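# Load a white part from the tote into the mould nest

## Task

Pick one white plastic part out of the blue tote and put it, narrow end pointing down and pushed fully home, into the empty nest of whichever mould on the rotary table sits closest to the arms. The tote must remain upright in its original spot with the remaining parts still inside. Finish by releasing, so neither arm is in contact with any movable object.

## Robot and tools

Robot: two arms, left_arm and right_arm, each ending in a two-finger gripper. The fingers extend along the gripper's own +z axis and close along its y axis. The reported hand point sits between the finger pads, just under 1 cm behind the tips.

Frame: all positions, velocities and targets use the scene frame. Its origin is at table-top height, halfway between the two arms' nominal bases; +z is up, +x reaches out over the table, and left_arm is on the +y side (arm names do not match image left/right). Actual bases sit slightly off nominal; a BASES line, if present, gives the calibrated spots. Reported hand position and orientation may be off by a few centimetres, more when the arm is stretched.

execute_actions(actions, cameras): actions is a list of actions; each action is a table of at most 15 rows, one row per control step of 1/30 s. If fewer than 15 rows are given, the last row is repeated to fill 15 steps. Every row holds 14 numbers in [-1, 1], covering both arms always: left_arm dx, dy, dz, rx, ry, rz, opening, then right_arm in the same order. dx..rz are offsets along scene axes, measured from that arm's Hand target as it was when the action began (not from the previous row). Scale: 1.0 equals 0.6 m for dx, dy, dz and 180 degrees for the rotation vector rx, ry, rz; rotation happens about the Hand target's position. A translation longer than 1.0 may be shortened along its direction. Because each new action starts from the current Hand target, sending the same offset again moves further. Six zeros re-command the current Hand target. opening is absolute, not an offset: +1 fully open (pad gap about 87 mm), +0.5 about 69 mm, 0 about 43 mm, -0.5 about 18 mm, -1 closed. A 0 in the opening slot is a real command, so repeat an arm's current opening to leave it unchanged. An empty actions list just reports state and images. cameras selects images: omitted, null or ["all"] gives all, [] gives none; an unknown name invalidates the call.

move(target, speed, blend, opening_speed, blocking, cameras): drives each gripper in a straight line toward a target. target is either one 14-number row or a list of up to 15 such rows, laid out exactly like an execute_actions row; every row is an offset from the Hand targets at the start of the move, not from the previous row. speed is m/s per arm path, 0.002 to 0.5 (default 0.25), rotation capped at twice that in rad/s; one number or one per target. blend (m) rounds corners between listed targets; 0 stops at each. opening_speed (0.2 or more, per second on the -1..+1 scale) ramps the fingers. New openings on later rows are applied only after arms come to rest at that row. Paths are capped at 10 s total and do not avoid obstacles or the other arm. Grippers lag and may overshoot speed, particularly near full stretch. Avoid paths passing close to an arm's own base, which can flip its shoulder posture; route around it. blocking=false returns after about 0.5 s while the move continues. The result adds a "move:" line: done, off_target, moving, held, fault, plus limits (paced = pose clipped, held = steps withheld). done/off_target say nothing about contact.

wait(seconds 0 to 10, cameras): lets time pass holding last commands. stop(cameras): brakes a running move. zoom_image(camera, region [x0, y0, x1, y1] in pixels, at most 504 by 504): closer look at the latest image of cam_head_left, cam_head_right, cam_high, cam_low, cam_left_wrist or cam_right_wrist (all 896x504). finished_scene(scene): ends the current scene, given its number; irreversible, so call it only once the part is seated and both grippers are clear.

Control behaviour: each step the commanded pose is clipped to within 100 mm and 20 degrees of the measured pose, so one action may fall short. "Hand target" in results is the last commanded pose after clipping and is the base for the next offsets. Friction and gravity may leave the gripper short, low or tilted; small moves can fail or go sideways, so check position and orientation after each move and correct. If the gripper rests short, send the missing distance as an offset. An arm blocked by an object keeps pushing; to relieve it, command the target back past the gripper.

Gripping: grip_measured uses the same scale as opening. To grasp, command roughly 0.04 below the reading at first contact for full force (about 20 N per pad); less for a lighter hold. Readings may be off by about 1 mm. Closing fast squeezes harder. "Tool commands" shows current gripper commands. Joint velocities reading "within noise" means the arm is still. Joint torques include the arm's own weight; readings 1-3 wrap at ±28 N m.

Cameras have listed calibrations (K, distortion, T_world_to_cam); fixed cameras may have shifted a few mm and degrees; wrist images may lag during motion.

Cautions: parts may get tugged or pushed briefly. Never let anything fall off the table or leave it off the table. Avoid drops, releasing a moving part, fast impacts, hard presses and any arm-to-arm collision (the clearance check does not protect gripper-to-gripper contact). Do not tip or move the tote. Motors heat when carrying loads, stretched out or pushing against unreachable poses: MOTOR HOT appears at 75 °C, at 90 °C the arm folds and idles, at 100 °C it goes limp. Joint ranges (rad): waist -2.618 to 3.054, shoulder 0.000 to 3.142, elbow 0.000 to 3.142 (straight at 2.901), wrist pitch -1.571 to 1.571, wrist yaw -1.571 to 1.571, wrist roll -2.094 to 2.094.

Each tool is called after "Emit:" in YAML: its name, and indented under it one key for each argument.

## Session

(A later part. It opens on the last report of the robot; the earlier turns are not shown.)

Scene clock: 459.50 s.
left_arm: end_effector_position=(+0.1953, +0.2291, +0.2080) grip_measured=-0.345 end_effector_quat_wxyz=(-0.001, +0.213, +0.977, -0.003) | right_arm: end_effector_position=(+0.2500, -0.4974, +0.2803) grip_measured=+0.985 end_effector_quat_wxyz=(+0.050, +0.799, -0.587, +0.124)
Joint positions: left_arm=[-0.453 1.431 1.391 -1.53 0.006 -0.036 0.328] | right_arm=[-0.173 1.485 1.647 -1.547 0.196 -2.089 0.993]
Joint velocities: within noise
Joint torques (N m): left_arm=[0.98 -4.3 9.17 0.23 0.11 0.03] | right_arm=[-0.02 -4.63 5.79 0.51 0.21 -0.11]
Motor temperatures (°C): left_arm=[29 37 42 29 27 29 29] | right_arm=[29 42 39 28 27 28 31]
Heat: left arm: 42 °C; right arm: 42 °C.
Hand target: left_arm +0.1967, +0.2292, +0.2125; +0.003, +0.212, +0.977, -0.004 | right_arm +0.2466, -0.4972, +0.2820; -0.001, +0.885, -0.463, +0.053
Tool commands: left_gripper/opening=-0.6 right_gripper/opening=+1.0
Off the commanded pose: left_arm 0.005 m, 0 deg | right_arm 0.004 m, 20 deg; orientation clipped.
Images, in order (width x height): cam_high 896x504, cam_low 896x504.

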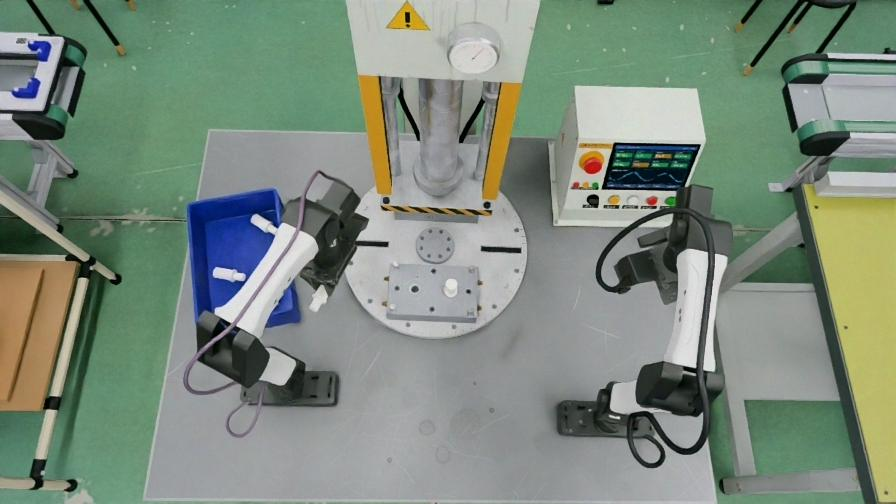

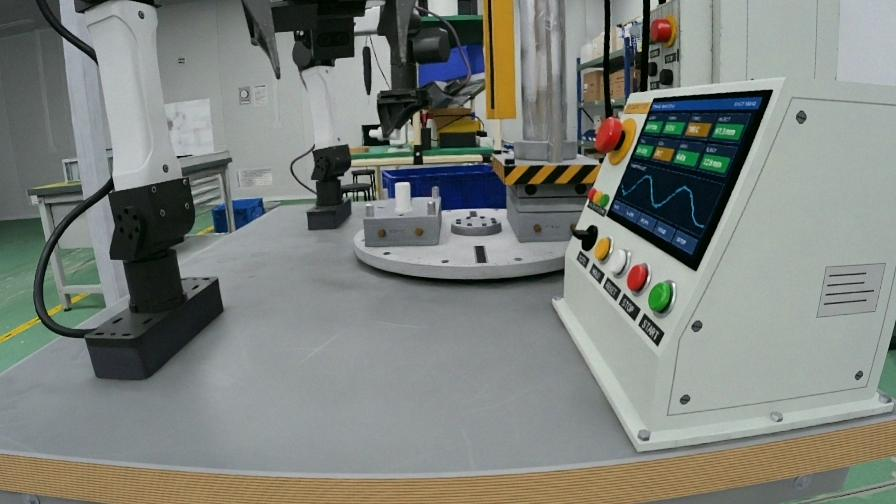

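Emit:
move:
  target:
    - [0.066,-0.06,0.09,-0.0245,-0.2515,0.0825,-0.6,0,0,0,0,0,0,1]
    - [0.066,-0.22,0.03,-0.049,-0.503,0.165,-0.6,0,0,0,0,0,0,1]
  cameras: ["cam_left_wrist","cam_high"]
  speed: 0.2
  blend: 0.04

Scene clock: 522.03 s.
left_arm: end_effector_position=(+0.2366, +0.1025, +0.2262) grip_measured=-0.345 end_effector_quat_wxyz=(+0.694, -0.055, +0.716, +0.055) | right_arm: end_effector_position=(+0.2500, -0.4974, +0.2803) grip_measured=+0.985 end_effector_quat_wxyz=(+0.050, +0.799, -0.587, +0.124)
Joint positions: left_arm=[-1.406 1.518 1.027 -1.171 -1.54 -1.66 0.328] | right_arm=[-0.173 1.485 1.647 -1.547 0.196 -2.089 0.993]
Joint velocities: within noise
Joint torques (N m): left_arm=[0.34 -3.82 9.17 -0.05 -0.67 -0.05] | right_arm=[0.13 -4.7 5.81 0.52 0.17 -0.1]
Motor temperatures (°C): left_arm=[29 35 44 29 28 29 30] | right_arm=[29 42 39 28 27 28 31]
Heat: left arm: 44 °C; right arm: 42 °C.
Hand target: left_arm +0.2363, +0.0973, +0.2306; +0.703, -0.080, +0.702, +0.080 | right_arm +0.2466, -0.4972, +0.2820; -0.001, +0.885, -0.463, +0.053
Off the commanded pose: left_arm 0.007 m, 4 deg | right_arm 0.004 m, 20 deg; orientation clipped.
joint sent to its limit (right arm) — joint 4 (wrist pitch), lower limit; joint 6 (wrist roll), lower limit. The joint targets are off in orientation, not in position.
move: off_target (left_arm, right_arm); limits=paced
camera_calibration:
cam_left_wrist: T_world_to_cam=[[0.147562, -0.989045, 0.00391357, 0.0622814], [-0.781225, -0.118981, -0.612806, 0.357438], [0.606559, 0.0873695, -0.790223, 0.161138], [0, 0, 0, 1]] pos_world=[0.17231, 0.0900488, 0.346131]
Images, in order (width x height): cam_high 896x504, cam_left_wrist 896x504.

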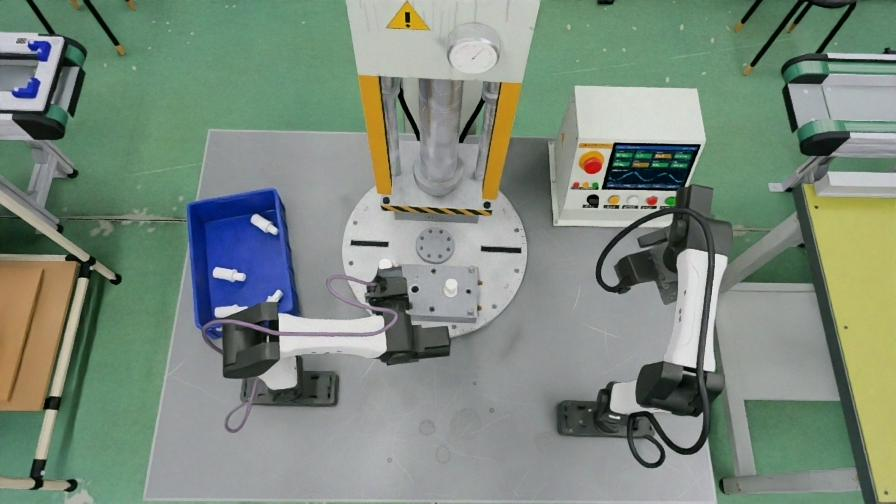

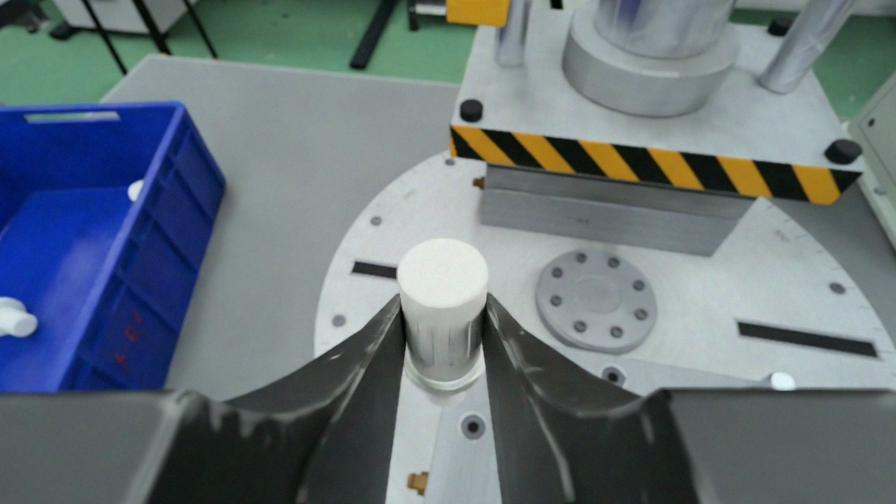

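Emit:
zoom_image:
  camera: "cam_low"
  region: [360, 60, 500, 250]

This scene's latest camera images include none from cam_low. They are from: cam_high, cam_left_wrist. cam_low's image comes with the result of a call that names it in "cameras".

Emit:
move:
  target: [0.014,-0.096,-0.035,0,-0.02,-0.033,-0.6,0,0,0,0,0,0,1]
  cameras: ["cam_left_wrist","cam_low"]
  speed: 0.12

Emit:
zoom_image:
  camera: "cam_low"
  region: [340, 90, 480, 250]

Emit:
zoom_image:
  camera: "cam_left_wrist"
  region: [370, 210, 570, 460]

Scene clock: 563.43 s.
left_arm: end_effector_position=(+0.2439, +0.0482, +0.2061) grip_measured=-0.345 end_effector_quat_wxyz=(+0.704, -0.049, +0.707, +0.054) | right_arm: end_effector_position=(+0.2500, -0.4974, +0.2803) grip_measured=+0.985 end_effector_quat_wxyz=(+0.050, +0.799, -0.587, +0.124)
Joint positions: left_arm=[-1.413 1.748 1.169 -1.092 -1.567 -1.663 0.328] | right_arm=[-0.173 1.485 1.647 -1.547 0.196 -2.089 0.993]
Joint velocities: within noise
Joint torques (N m): left_arm=[0.28 -5.45 8.98 0.24 -0.74 0] | right_arm=[0.12 -4.62 5.81 0.52 0.18 -0.11]
Motor temperatures (°C): left_arm=[29 36 46 28 28 29 30] | right_arm=[29 42 39 28 27 28 31]
Heat: left arm: 46 °C; right arm: 42 °C.
Hand target: left_arm +0.2447, +0.0397, +0.2096; +0.728, -0.046, +0.683, +0.041 | right_arm +0.2466, -0.4972, +0.2820; -0.001, +0.885, -0.463, +0.053
Off the commanded pose: left_arm 0.009 m, 4 deg | right_arm 0.004 m, 20 deg.
joint sent to its limit (left arm) — joint 5 (wrist yaw), lower limit. The joint targets are off in orientation, not in position.
joint sent to its limit (right arm) — joint 4 (wrist pitch), lower limit; joint 6 (wrist roll), lower limit. The joint targets are off in orientation, not in position.
move: off_target (left_arm, right_arm)
camera_calibration:
cam_left_wrist: T_world_to_cam=[[0.137482, -0.990503, -0.00158669, 0.0111814], [-0.766473, -0.105372, -0.633573, 0.344352], [0.627389, 0.088321, -0.773681, 0.137028], [0, 0, 0, 1]] pos_world=[0.17643, 0.0352577, 0.324206]
Images, in order (width x height): cam_low 896x504, cam_left_wrist 896x504.

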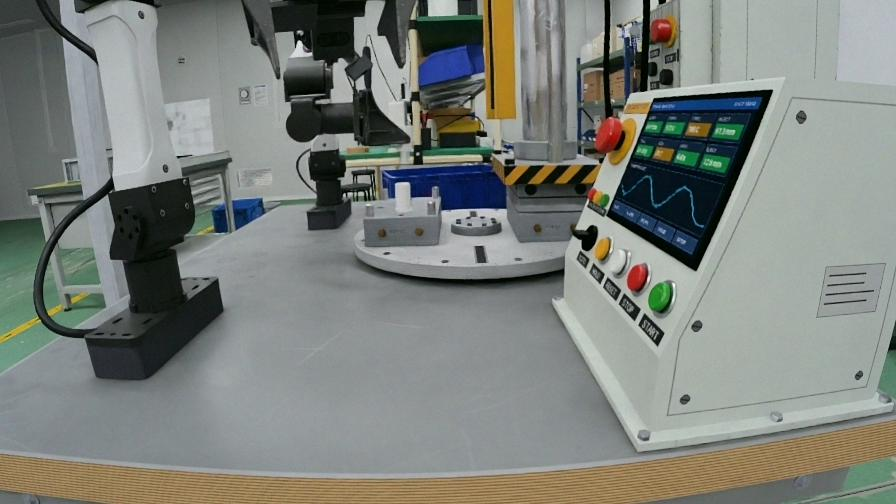

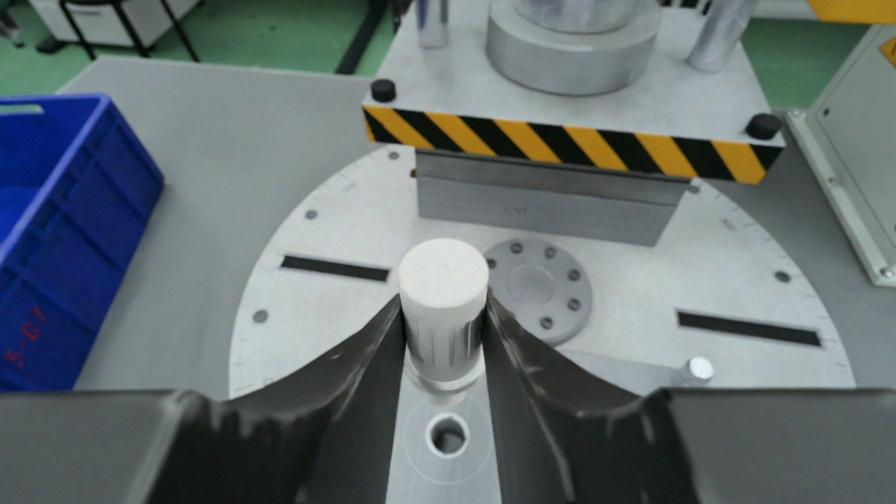

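Scaled by 3.150 from the camera's 896x504 image, which has a finer 1280x720 frame.

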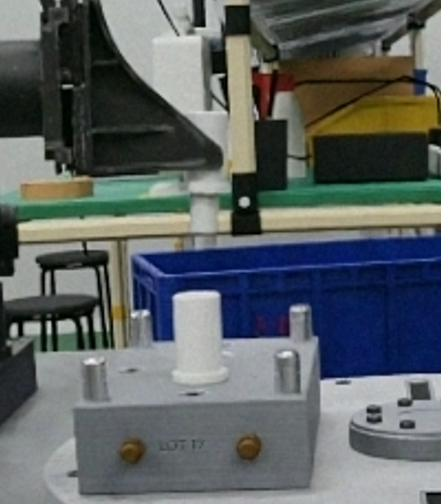

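Scaled by 2.016 from the camera's 896x504 image, which has a finer 1280x720 frame.

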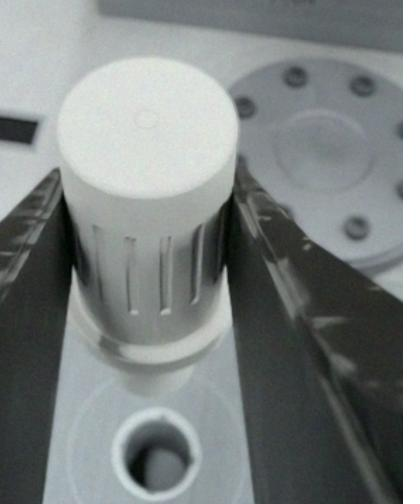

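Emit:
zoom_image:
  camera: "cam_low"
  region: [380, 90, 425, 175]

Scaled by 5.929 from the camera's 896x504 image, which has a finer 1280x720 frame.

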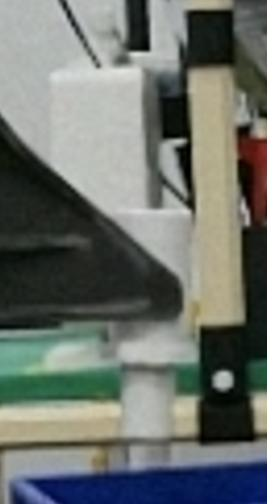

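Emit:
move:
  target: [0,0,0,0,0.02,0.0,-0.6,0,0,0,0,0,0,1]
  cameras: ["cam_high","cam_head_left","cam_low"]
  speed: 0.12

Emit:
zoom_image:
  camera: "cam_high"
  region: [340, 220, 500, 360]

Emit:
zoom_image:
  camera: "cam_head_left"
  region: [420, 180, 680, 420]

Scene clock: 601.07 s.
left_arm: end_effector_position=(+0.2441, +0.0468, +0.2078) grip_measured=-0.345 end_effector_quat_wxyz=(+0.704, -0.051, +0.707, +0.052) | right_arm: end_effector_position=(+0.2500, -0.4974, +0.2803) grip_measured=+0.985 end_effector_quat_wxyz=(+0.050, +0.799, -0.587, +0.124)
Joint positions: left_arm=[-1.413 1.748 1.175 -1.091 -1.567 -1.661 0.328] | right_arm=[-0.173 1.485 1.647 -1.547 0.196 -2.089 0.993]
Joint velocities: within noise
Joint torques (N m): left_arm=[0.35 -5.44 8.99 0.22 -0.63 0.1] | right_arm=[0.1 -4.56 5.81 0.51 0.18 -0.1]
Motor temperatures (°C): left_arm=[29 37 46 28 28 29 30] | right_arm=[29 41 39 28 27 28 31]
Heat: left arm: 46 °C; right arm: 41 °C.
Hand target: left_arm +0.2447, +0.0396, +0.2096; +0.706, -0.045, +0.706, +0.043 | right_arm +0.2466, -0.4972, +0.2820; -0.001, +0.885, -0.463, +0.053
Off the commanded pose: left_arm 0.007 m, 1 deg | right_arm 0.004 m, 20 deg.
joint sent to its limit (right arm) — joint 4 (wrist pitch), lower limit; joint 6 (wrist roll), lower limit. The joint targets are off in orientation, not in position.
move: off_target (right_arm)
Images, in order (width x height): cam_head_left 896x504, cam_high 896x504, cam_low 896x504.

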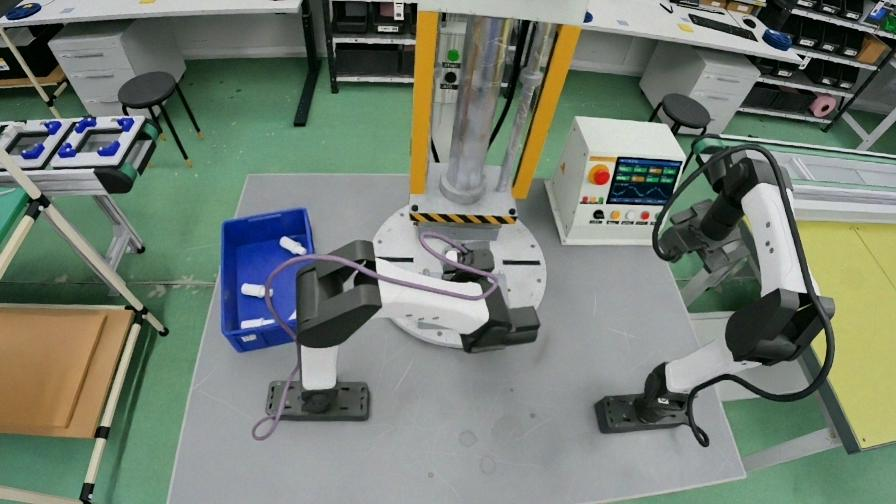

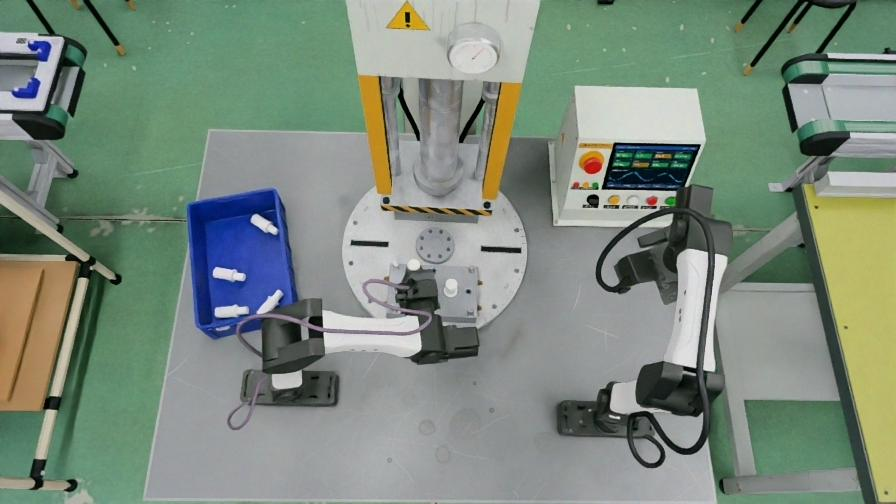

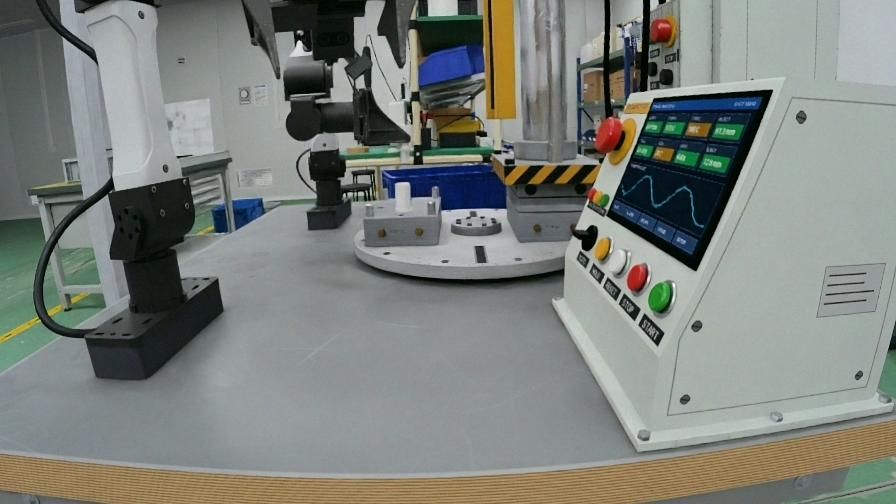

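Scaled by 3.150 from the camera's 896x504 image, which has a finer 1280x720 frame.

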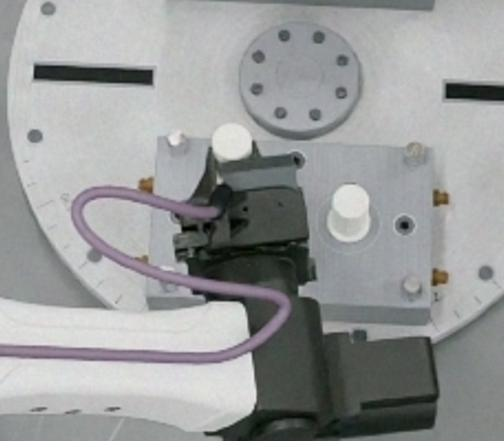

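Scaled by 1.938 from the camera's 896x504 image, which has a finer 1280x720 frame.

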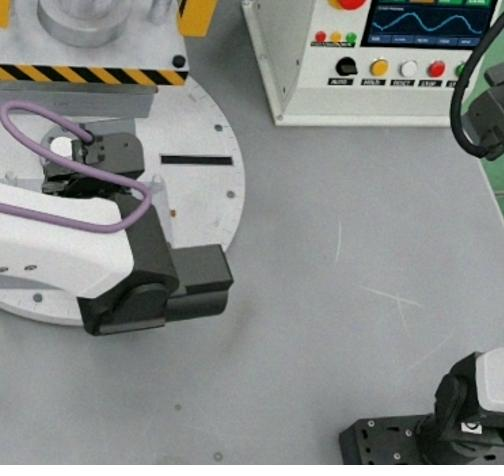

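Emit:
move:
  target: [0.009,0.002,-0.08,0,0,0.0,-0.6,0,0,0,0,0,0,1]
  cameras: ["cam_left_wrist","cam_low"]
  speed: 0.08

Emit:
zoom_image:
  camera: "cam_low"
  region: [360, 120, 450, 230]

Emit:
zoom_image:
  camera: "cam_left_wrist"
  region: [370, 230, 530, 460]

Scene clock: 623.47 s.
left_arm: end_effector_position=(+0.2467, +0.0391, +0.1661) grip_measured=-0.345 end_effector_quat_wxyz=(+0.704, -0.056, +0.706, +0.050) | right_arm: end_effector_position=(+0.2500, -0.4974, +0.2803) grip_measured=+0.985 end_effector_quat_wxyz=(+0.050, +0.799, -0.587, +0.124)
Joint positions: left_arm=[-1.409 1.857 1.131 -0.996 -1.567 -1.73 0.328] | right_arm=[-0.173 1.485 1.647 -1.547 0.196 -2.089 0.993]
Joint velocities: within noise
Joint torques (N m): left_arm=[1.37 -6 5.35 0.17 -0.68 -0.07] | right_arm=[0.13 -4.67 5.68 0.51 0.16 -0.11]
Motor temperatures (°C): left_arm=[29 37 45 28 28 29 30] | right_arm=[29 41 40 28 27 28 31]
Heat: left arm: 45 °C; right arm: 41 °C.
Hand target: left_arm +0.2500, +0.0408, +0.1616; +0.706, -0.044, +0.706, +0.043 | right_arm +0.2466, -0.4972, +0.2820; -0.001, +0.885, -0.463, +0.053
Off the commanded pose: left_arm 0.006 m, 2 deg | right_arm 0.004 m, 20 deg; orientation clipped.
joint sent to its limit (right arm) — joint 4 (wrist pitch), lower limit; joint 6 (wrist roll), lower limit. The joint targets are off in orientation, not in position.
move: off_target (right_arm); limits=paced
camera_calibration:
cam_left_wrist: T_world_to_cam=[[0.142215, -0.989736, 0.0140495, -0.00198899], [-0.764221, -0.118809, -0.633917, 0.320201], [0.62908, 0.0794155, -0.773273, 0.105019], [0, 0, 0, 1]] pos_world=[0.178922, 0.0277341, 0.284217]
Images, in order (width x height): cam_low 896x504, cam_left_wrist 896x504.

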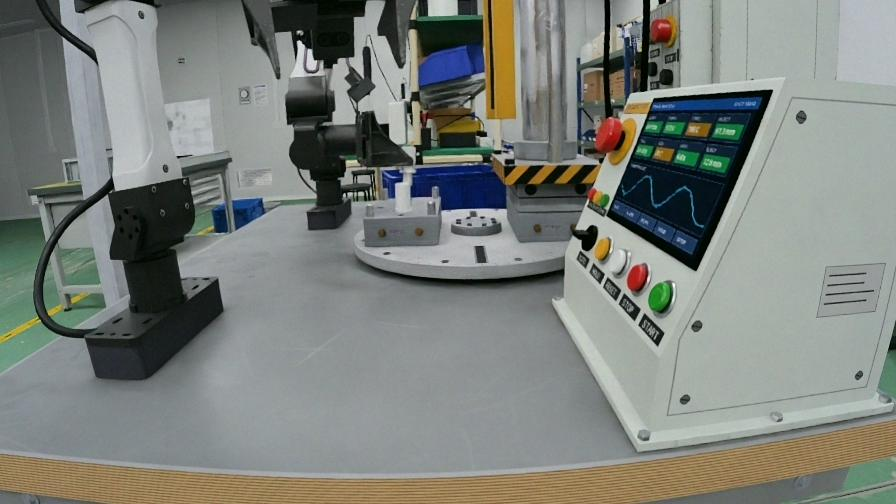

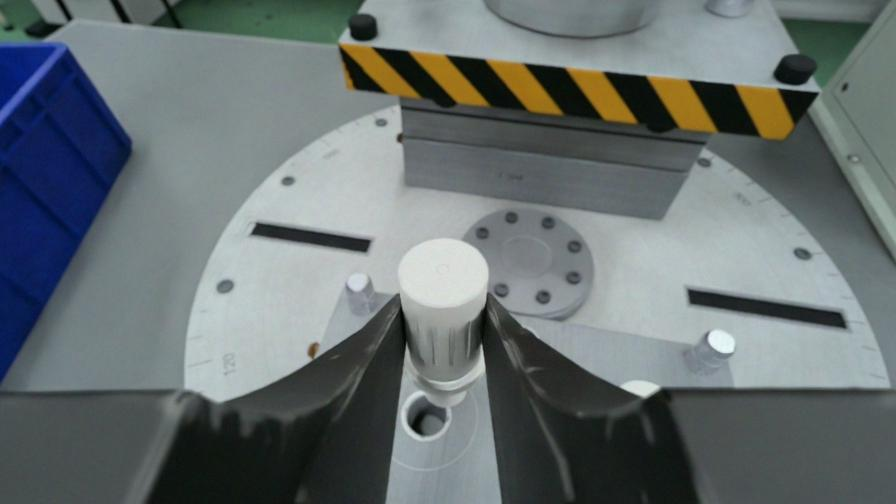

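Scaled by 4.582 from the camera's 896x504 image, which has a finer 1280x720 frame.

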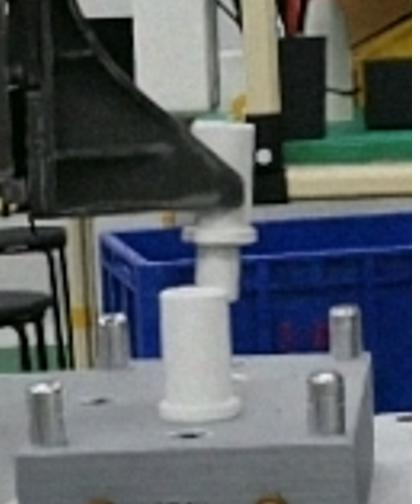

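Scaled by 2.191 from the camera's 896x504 image, which has a finer 1280x720 frame.

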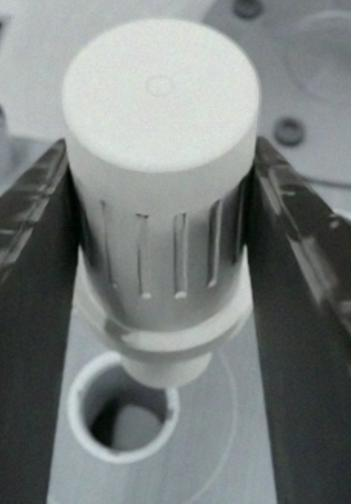

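Emit:
move:
  target: [0.001,0.016,0.0,0,0,0.0,-0.6,0,0,0,0,0,0,1]
  cameras: ["cam_left_wrist"]
  speed: 0.05

Emit:
zoom_image:
  camera: "cam_left_wrist"
  region: [370, 230, 530, 460]

Scene clock: 632.10 s.
left_arm: end_effector_position=(+0.2466, +0.0475, +0.1589) grip_measured=-0.345 end_effector_quat_wxyz=(+0.703, -0.049, +0.707, +0.060) | right_arm: end_effector_position=(+0.2500, -0.4974, +0.2803) grip_measured=+0.985 end_effector_quat_wxyz=(+0.050, +0.799, -0.587, +0.124)
Joint positions: left_arm=[-1.405 1.857 1.096 -0.994 -1.567 -1.739 0.328] | right_arm=[-0.173 1.485 1.647 -1.547 0.196 -2.089 0.993]
Joint velocities: within noise
Joint torques (N m): left_arm=[1.59 -7.69 5.11 0.14 -0.71 -0.05] | right_arm=[0.01 -4.63 5.78 0.49 0.18 -0.11]
Motor temperatures (°C): left_arm=[29 37 44 28 28 29 30] | right_arm=[29 41 40 28 27 28 31]
Heat: left arm: 44 °C; right arm: 41 °C.
Hand target: left_arm +0.2506, +0.0504, +0.1615; +0.706, -0.044, +0.706, +0.043 | right_arm +0.2466, -0.4972, +0.2820; -0.001, +0.885, -0.463, +0.053
Off the commanded pose: left_arm 0.006 m, 2 deg | right_arm 0.004 m, 20 deg; orientation clipped.
joint sent to its limit (right arm) — joint 4 (wrist pitch), lower limit; joint 6 (wrist roll), lower limit. The joint targets are off in orientation, not in position.
move: off_target (right_arm); limits=paced
camera_calibration:
cam_left_wrist: T_world_to_cam=[[0.14603, -0.98923, -0.00998239, 0.00928219], [-0.766086, -0.106693, -0.633821, 0.316379], [0.62593, 0.100204, -0.773415, 0.0986234], [0, 0, 0, 1]] pos_world=[0.179287, 0.0330553, 0.276897]
Images, in order (width x height): cam_left_wrist 896x504.

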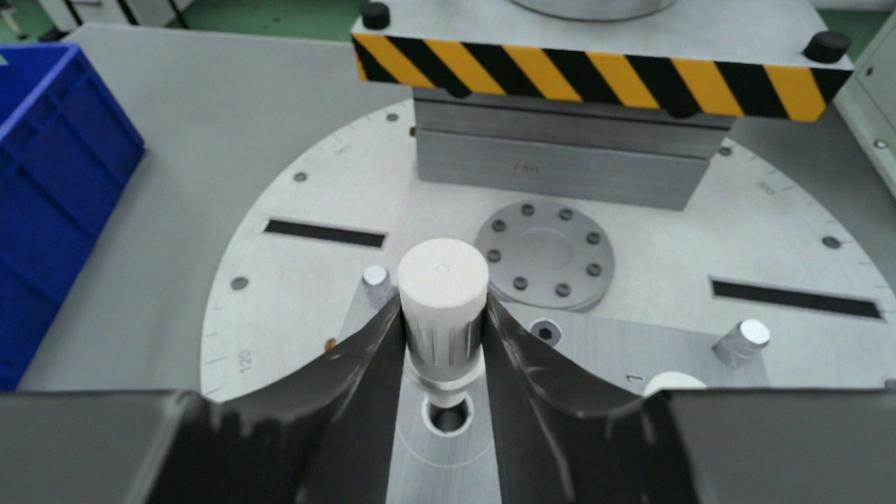

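Scaled by 2.191 from the camera's 896x504 image, which has a finer 1280x720 frame.

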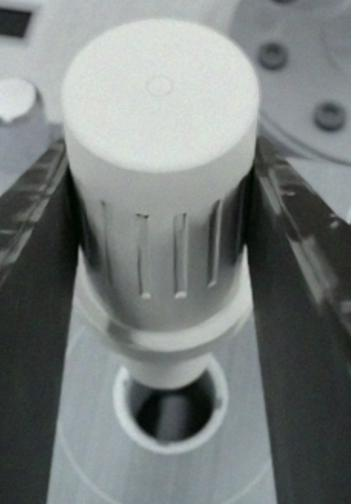

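Emit:
move:
  target: [0.001,0.0,-0.03,0,0,0.0,-0.6,0,0,0,0,0,0,1]
  cameras: ["cam_left_wrist"]
  speed: 0.04

Emit:
zoom_image:
  camera: "cam_left_wrist"
  region: [370, 230, 530, 460]

Scene clock: 640.17 s.
left_arm: end_effector_position=(+0.2473, +0.0480, +0.1479) grip_measured=-0.345 end_effector_quat_wxyz=(+0.704, -0.059, +0.706, +0.052) | right_arm: end_effector_position=(+0.2500, -0.4974, +0.2803) grip_measured=+0.985 end_effector_quat_wxyz=(+0.050, +0.799, -0.587, +0.124)
Joint positions: left_arm=[-1.402 1.878 1.073 -0.956 -1.567 -1.77 0.328] | right_arm=[-0.173 1.485 1.647 -1.547 0.196 -2.089 0.993]
Joint velocities: within noise
Joint torques (N m): left_arm=[1.52 -5.82 5.03 0.13 -0.71 -0.07] | right_arm=[0.16 -4.68 5.72 0.53 0.19 -0.09]
Motor temperatures (°C): left_arm=[29 37 44 28 28 29 30] | right_arm=[29 41 40 28 27 28 31]
Heat: left arm: 44 °C; right arm: 41 °C.
Hand target: left_arm +0.2513, +0.0504, +0.1435; +0.706, -0.045, +0.706, +0.043 | right_arm +0.2466, -0.4972, +0.2820; -0.001, +0.885, -0.463, +0.053
Off the commanded pose: left_arm 0.006 m, 2 deg | right_arm 0.004 m, 20 deg; orientation clipped.
joint sent to its limit (left arm) — joint 5 (wrist yaw), lower limit. The joint targets still meet the commanded pose.
joint sent to its limit (right arm) — joint 4 (wrist pitch), lower limit; joint 6 (wrist roll), lower limit. The joint targets are off in orientation, not in position.
move: off_target (right_arm); limits=paced
camera_calibration:
cam_left_wrist: T_world_to_cam=[[0.148699, -0.988754, 0.0159535, 0.00496609], [-0.762985, -0.124979, -0.634219, 0.310251], [0.629081, 0.0821354, -0.772989, 0.0896806], [0, 0, 0, 1]] pos_world=[0.179562, 0.036319, 0.26601]
Images, in order (width x height): cam_left_wrist 896x504.

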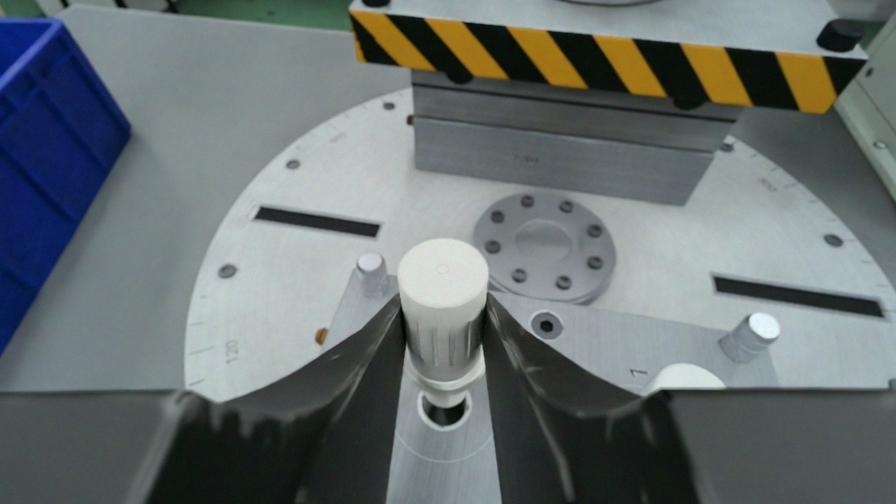

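Scaled by 2.191 from the camera's 896x504 image, which has a finer 1280x720 frame.

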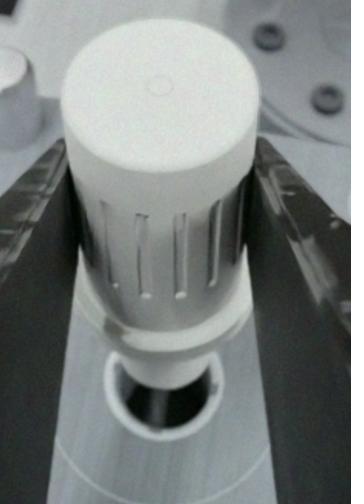

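Emit:
move:
  target: [-0.003,0.0,-0.022,0,0,0.0,-0.6,0,0,0,0,0,0,1]
  cameras: ["cam_left_wrist","cam_low"]
  speed: 0.03

Emit:
zoom_image:
  camera: "cam_left_wrist"
  region: [370, 230, 530, 460]

Emit:
zoom_image:
  camera: "cam_low"
  region: [360, 120, 450, 230]

Scene clock: 650.67 s.
left_arm: end_effector_position=(+0.2472, +0.0488, +0.1352) grip_measured=-0.345 end_effector_quat_wxyz=(+0.704, -0.059, +0.706, +0.051) | right_arm: end_effector_position=(+0.2500, -0.4974, +0.2803) grip_measured=+0.985 end_effector_quat_wxyz=(+0.050, +0.799, -0.587, +0.124)
Joint positions: left_arm=[-1.402 1.907 1.053 -0.923 -1.568 -1.789 0.328] | right_arm=[-0.173 1.485 1.647 -1.547 0.196 -2.089 0.993]
Joint velocities: within noise
Joint torques (N m): left_arm=[1.09 -5.79 4.75 0.11 -0.69 -0.07] | right_arm=[0.12 -4.59 5.81 0.54 0.17 -0.1]
Motor temperatures (°C): left_arm=[29 38 43 28 29 29 30] | right_arm=[29 41 40 28 27 28 31]
Heat: left arm: 43 °C; right arm: 41 °C.
Hand target: left_arm +0.2495, +0.0505, +0.1303; +0.706, -0.044, +0.706, +0.043 | right_arm +0.2466, -0.4972, +0.2820; -0.001, +0.885, -0.463, +0.053
Off the commanded pose: left_arm 0.006 m, 2 deg | right_arm 0.004 m, 20 deg; orientation clipped.
joint sent to its limit (right arm) — joint 4 (wrist pitch), lower limit; joint 6 (wrist roll), lower limit. The joint targets are off in orientation, not in position.
move: off_target (right_arm); limits=paced
camera_calibration:
cam_left_wrist: T_world_to_cam=[[0.148674, -0.988732, 0.0174763, 0.00578318], [-0.762594, -0.125885, -0.63451, 0.302189], [0.62956, 0.0810078, -0.772717, 0.0797542], [0, 0, 0, 1]] pos_world=[0.179378, 0.0372985, 0.253268]
Images, in order (width x height): cam_low 896x504, cam_left_wrist 896x504.

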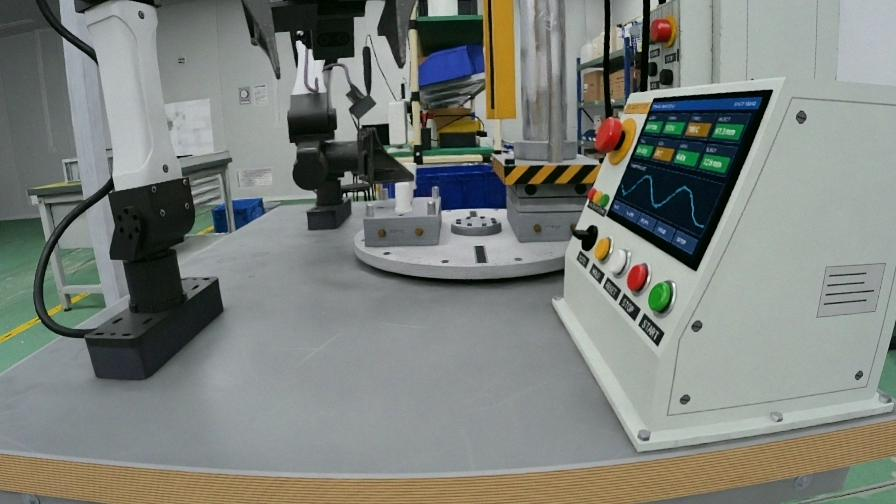

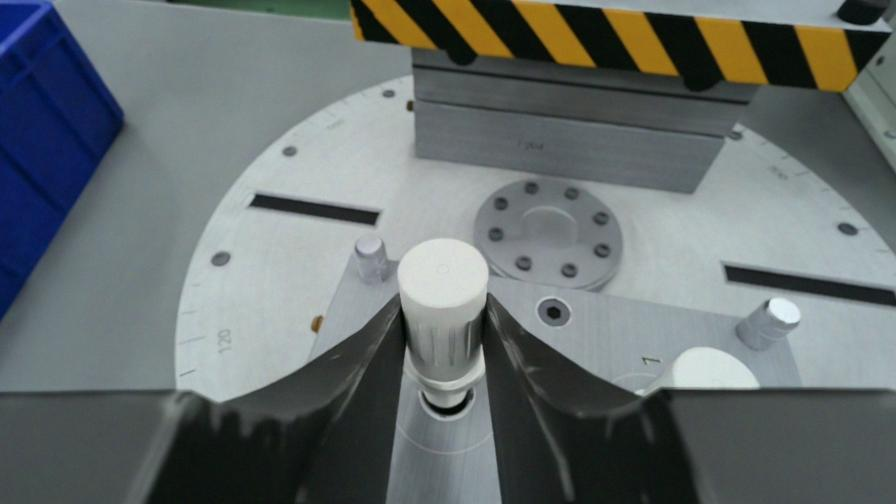

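Scaled by 2.191 from the camera's 896x504 image, which has a finer 1280x720 frame.

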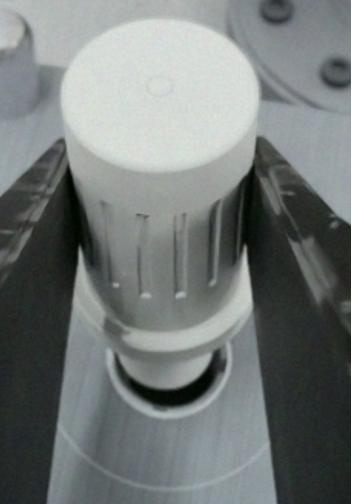

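Scaled by 4.582 from the camera's 896x504 image, which has a finer 1280x720 frame.

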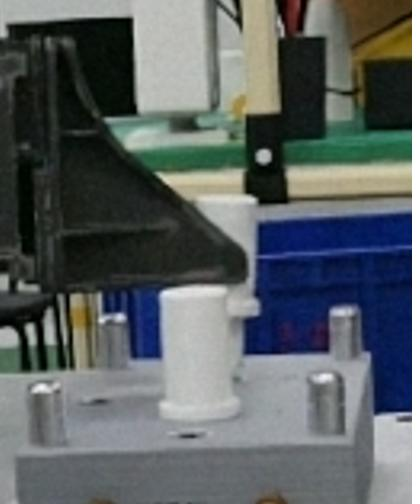

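Emit:
move:
  target: [-0.004,0.0,-0.03,0,0,0.0,-0.6,0,0,0,0,0,0,1]
  cameras: ["cam_left_wrist","cam_low"]
  speed: 0.03

Emit:
zoom_image:
  camera: "cam_left_wrist"
  region: [370, 230, 530, 460]

Emit:
zoom_image:
  camera: "cam_low"
  region: [360, 120, 450, 230]

Scene clock: 666.77 s.
left_arm: end_effector_position=(+0.2466, +0.0476, +0.1202) grip_measured=-0.345 end_effector_quat_wxyz=(+0.710, -0.060, +0.700, +0.045) | right_arm: end_effector_position=(+0.2500, -0.4974, +0.2803) grip_measured=+0.985 end_effector_quat_wxyz=(+0.050, +0.799, -0.587, +0.124)
Joint positions: left_arm=[-1.407 1.962 1.04 -0.914 -1.583 -1.859 0.328] | right_arm=[-0.173 1.485 1.647 -1.547 0.196 -2.089 0.993]
Joint velocities: within noise
Joint torques (N m): left_arm=[0.81 -5.71 4.71 -0.11 -0.51 -0.15] | right_arm=[0.12 -4.67 5.79 0.5 0.19 -0.1]
Motor temperatures (°C): left_arm=[29 37 42 28 29 29 30] | right_arm=[29 41 40 28 27 28 31]
Heat: left arm: 42 °C; right arm: 41 °C.
Hand target: left_arm +0.2471, +0.0504, +0.1123; +0.706, -0.044, +0.706, +0.043 | right_arm +0.2466, -0.4972, +0.2820; -0.001, +0.885, -0.463, +0.053
Off the commanded pose: left_arm 0.008 m, 2 deg | right_arm 0.004 m, 20 deg; orientation clipped.
joint sent to its limit (right arm) — joint 4 (wrist pitch), lower limit; joint 6 (wrist roll), lower limit. The joint targets are off in orientation, not in position.
move: off_target (right_arm); limits=paced
camera_calibration:
cam_left_wrist: T_world_to_cam=[[0.139819, -0.98977, 0.0283983, 0.00594004], [-0.753017, -0.12491, -0.646037, 0.291023], [0.642975, 0.0689439, -0.762778, 0.0646521], [0, 0, 0, 1]] pos_world=[0.176745, 0.0377736, 0.237158]
Images, in order (width x height): cam_low 896x504, cam_left_wrist 896x504.

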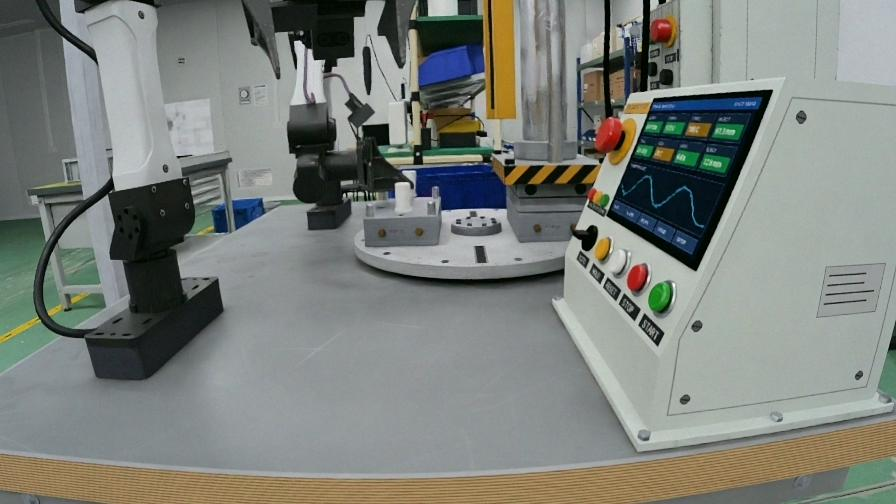

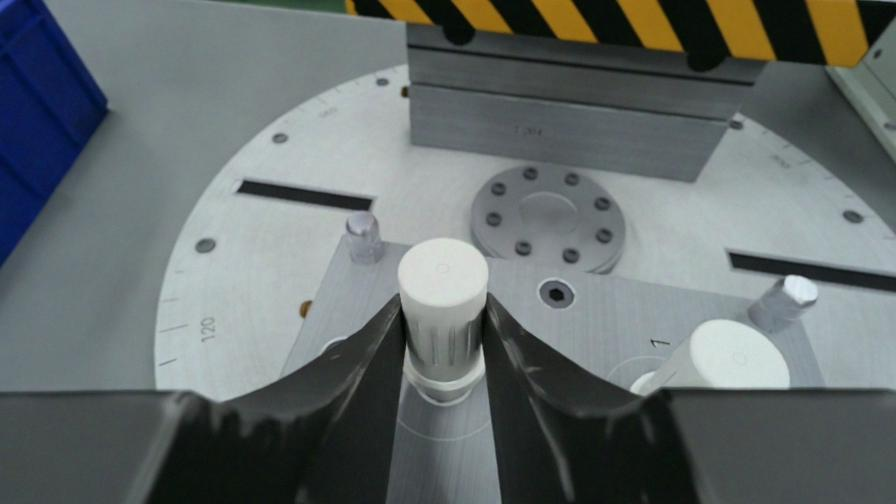

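Scaled by 2.191 from the camera's 896x504 image, which has a finer 1280x720 frame.

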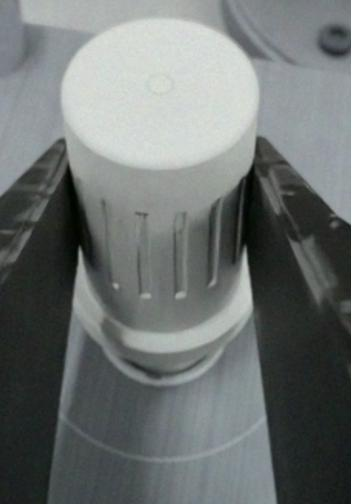

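Scaled by 4.582 from the camera's 896x504 image, which has a finer 1280x720 frame.

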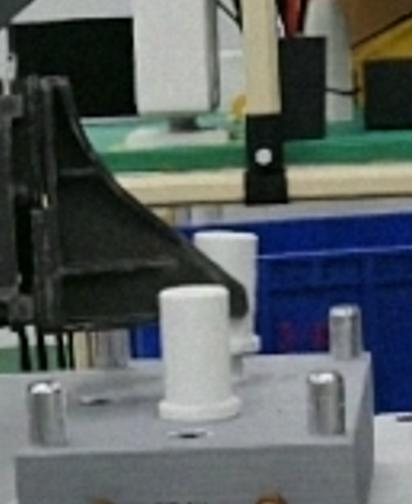

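Emit:
move:
  target: [-0.0025,0,-0.018,0,0,0,-0.6,0,0,0,0,0,0,1]
  speed: 0.03
  cameras: ["cam_left_wrist","cam_low"]

Emit:
zoom_image:
  camera: "cam_low"
  region: [340, 110, 470, 230]

Emit:
zoom_image:
  camera: "cam_left_wrist"
  region: [370, 230, 530, 460]

Scene clock: 682.33 s.
left_arm: end_effector_position=(+0.2457, +0.0473, +0.1153) grip_measured=-0.345 end_effector_quat_wxyz=(+0.711, -0.057, +0.700, +0.045) | right_arm: end_effector_position=(+0.2500, -0.4974, +0.2803) grip_measured=+0.985 end_effector_quat_wxyz=(+0.050, +0.799, -0.587, +0.124)
Joint positions: left_arm=[-1.41 1.982 1.04 -0.924 -1.586 -1.885 0.328] | right_arm=[-0.173 1.485 1.647 -1.547 0.196 -2.089 0.993]
Joint velocities: within noise
Joint torques (N m): left_arm=[0.72 -4.82 3.84 0 -0.46 -0.18] | right_arm=[0.12 -4.59 5.68 0.52 0.17 -0.1]
Motor temperatures (°C): left_arm=[29 37 42 28 28 29 30] | right_arm=[29 41 40 28 27 28 31]
Heat: left arm: 42 °C; right arm: 41 °C.
Hand target: left_arm +0.2456, +0.0505, +0.1015; +0.706, -0.045, +0.706, +0.043 | right_arm +0.2466, -0.4972, +0.2820; -0.001, +0.885, -0.463, +0.053
Off the commanded pose: left_arm 0.014 m, 2 deg | right_arm 0.004 m, 20 deg.
joint read past its limit (left arm) — joint 5 (wrist yaw), lower limit.
joint sent to its limit (right arm) — joint 4 (wrist pitch), lower limit; joint 6 (wrist roll), lower limit. The joint targets are off in orientation, not in position.
move: off_target (left_arm, right_arm); limits=paced
camera_calibration:
cam_left_wrist: T_world_to_cam=[[0.135412, -0.990475, 0.0249391, 0.0074338], [-0.752543, -0.119191, -0.647667, 0.286989], [0.64447, 0.0689339, -0.761516, 0.0610692], [0, 0, 0, 1]] pos_world=[0.175608, 0.0373597, 0.232193]
Images, in order (width x height): cam_low 896x504, cam_left_wrist 896x504.

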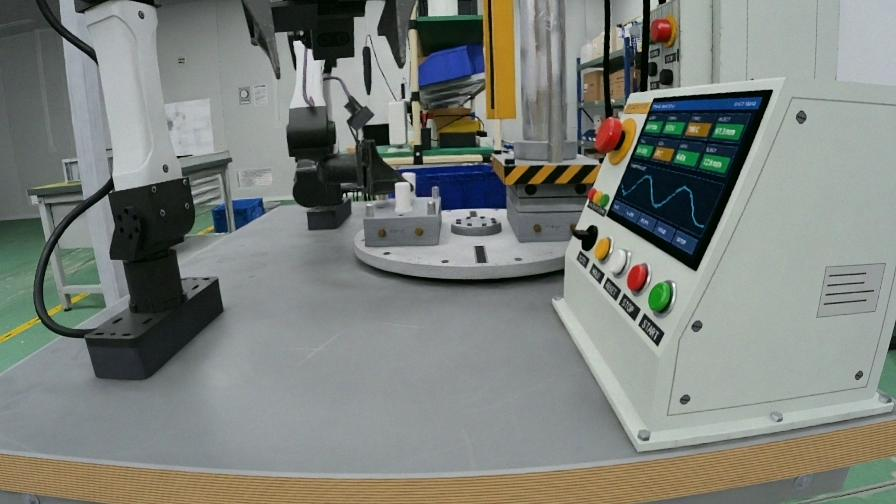

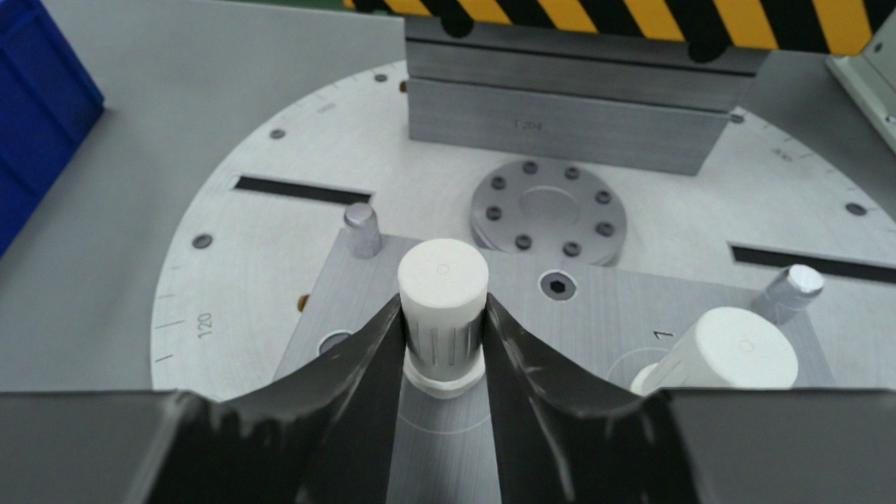

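Scaled by 3.877 from the camera's 896x504 image, which has a finer 1280x720 frame.

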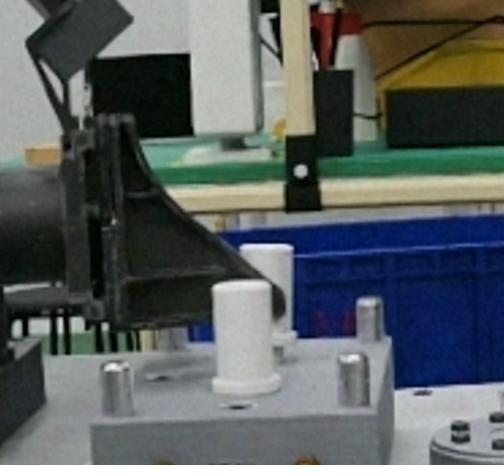

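Scaled by 2.191 from the camera's 896x504 image, which has a finer 1280x720 frame.

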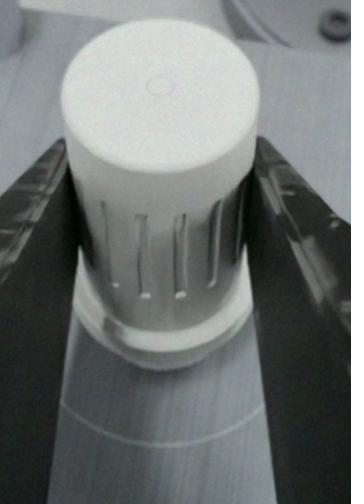

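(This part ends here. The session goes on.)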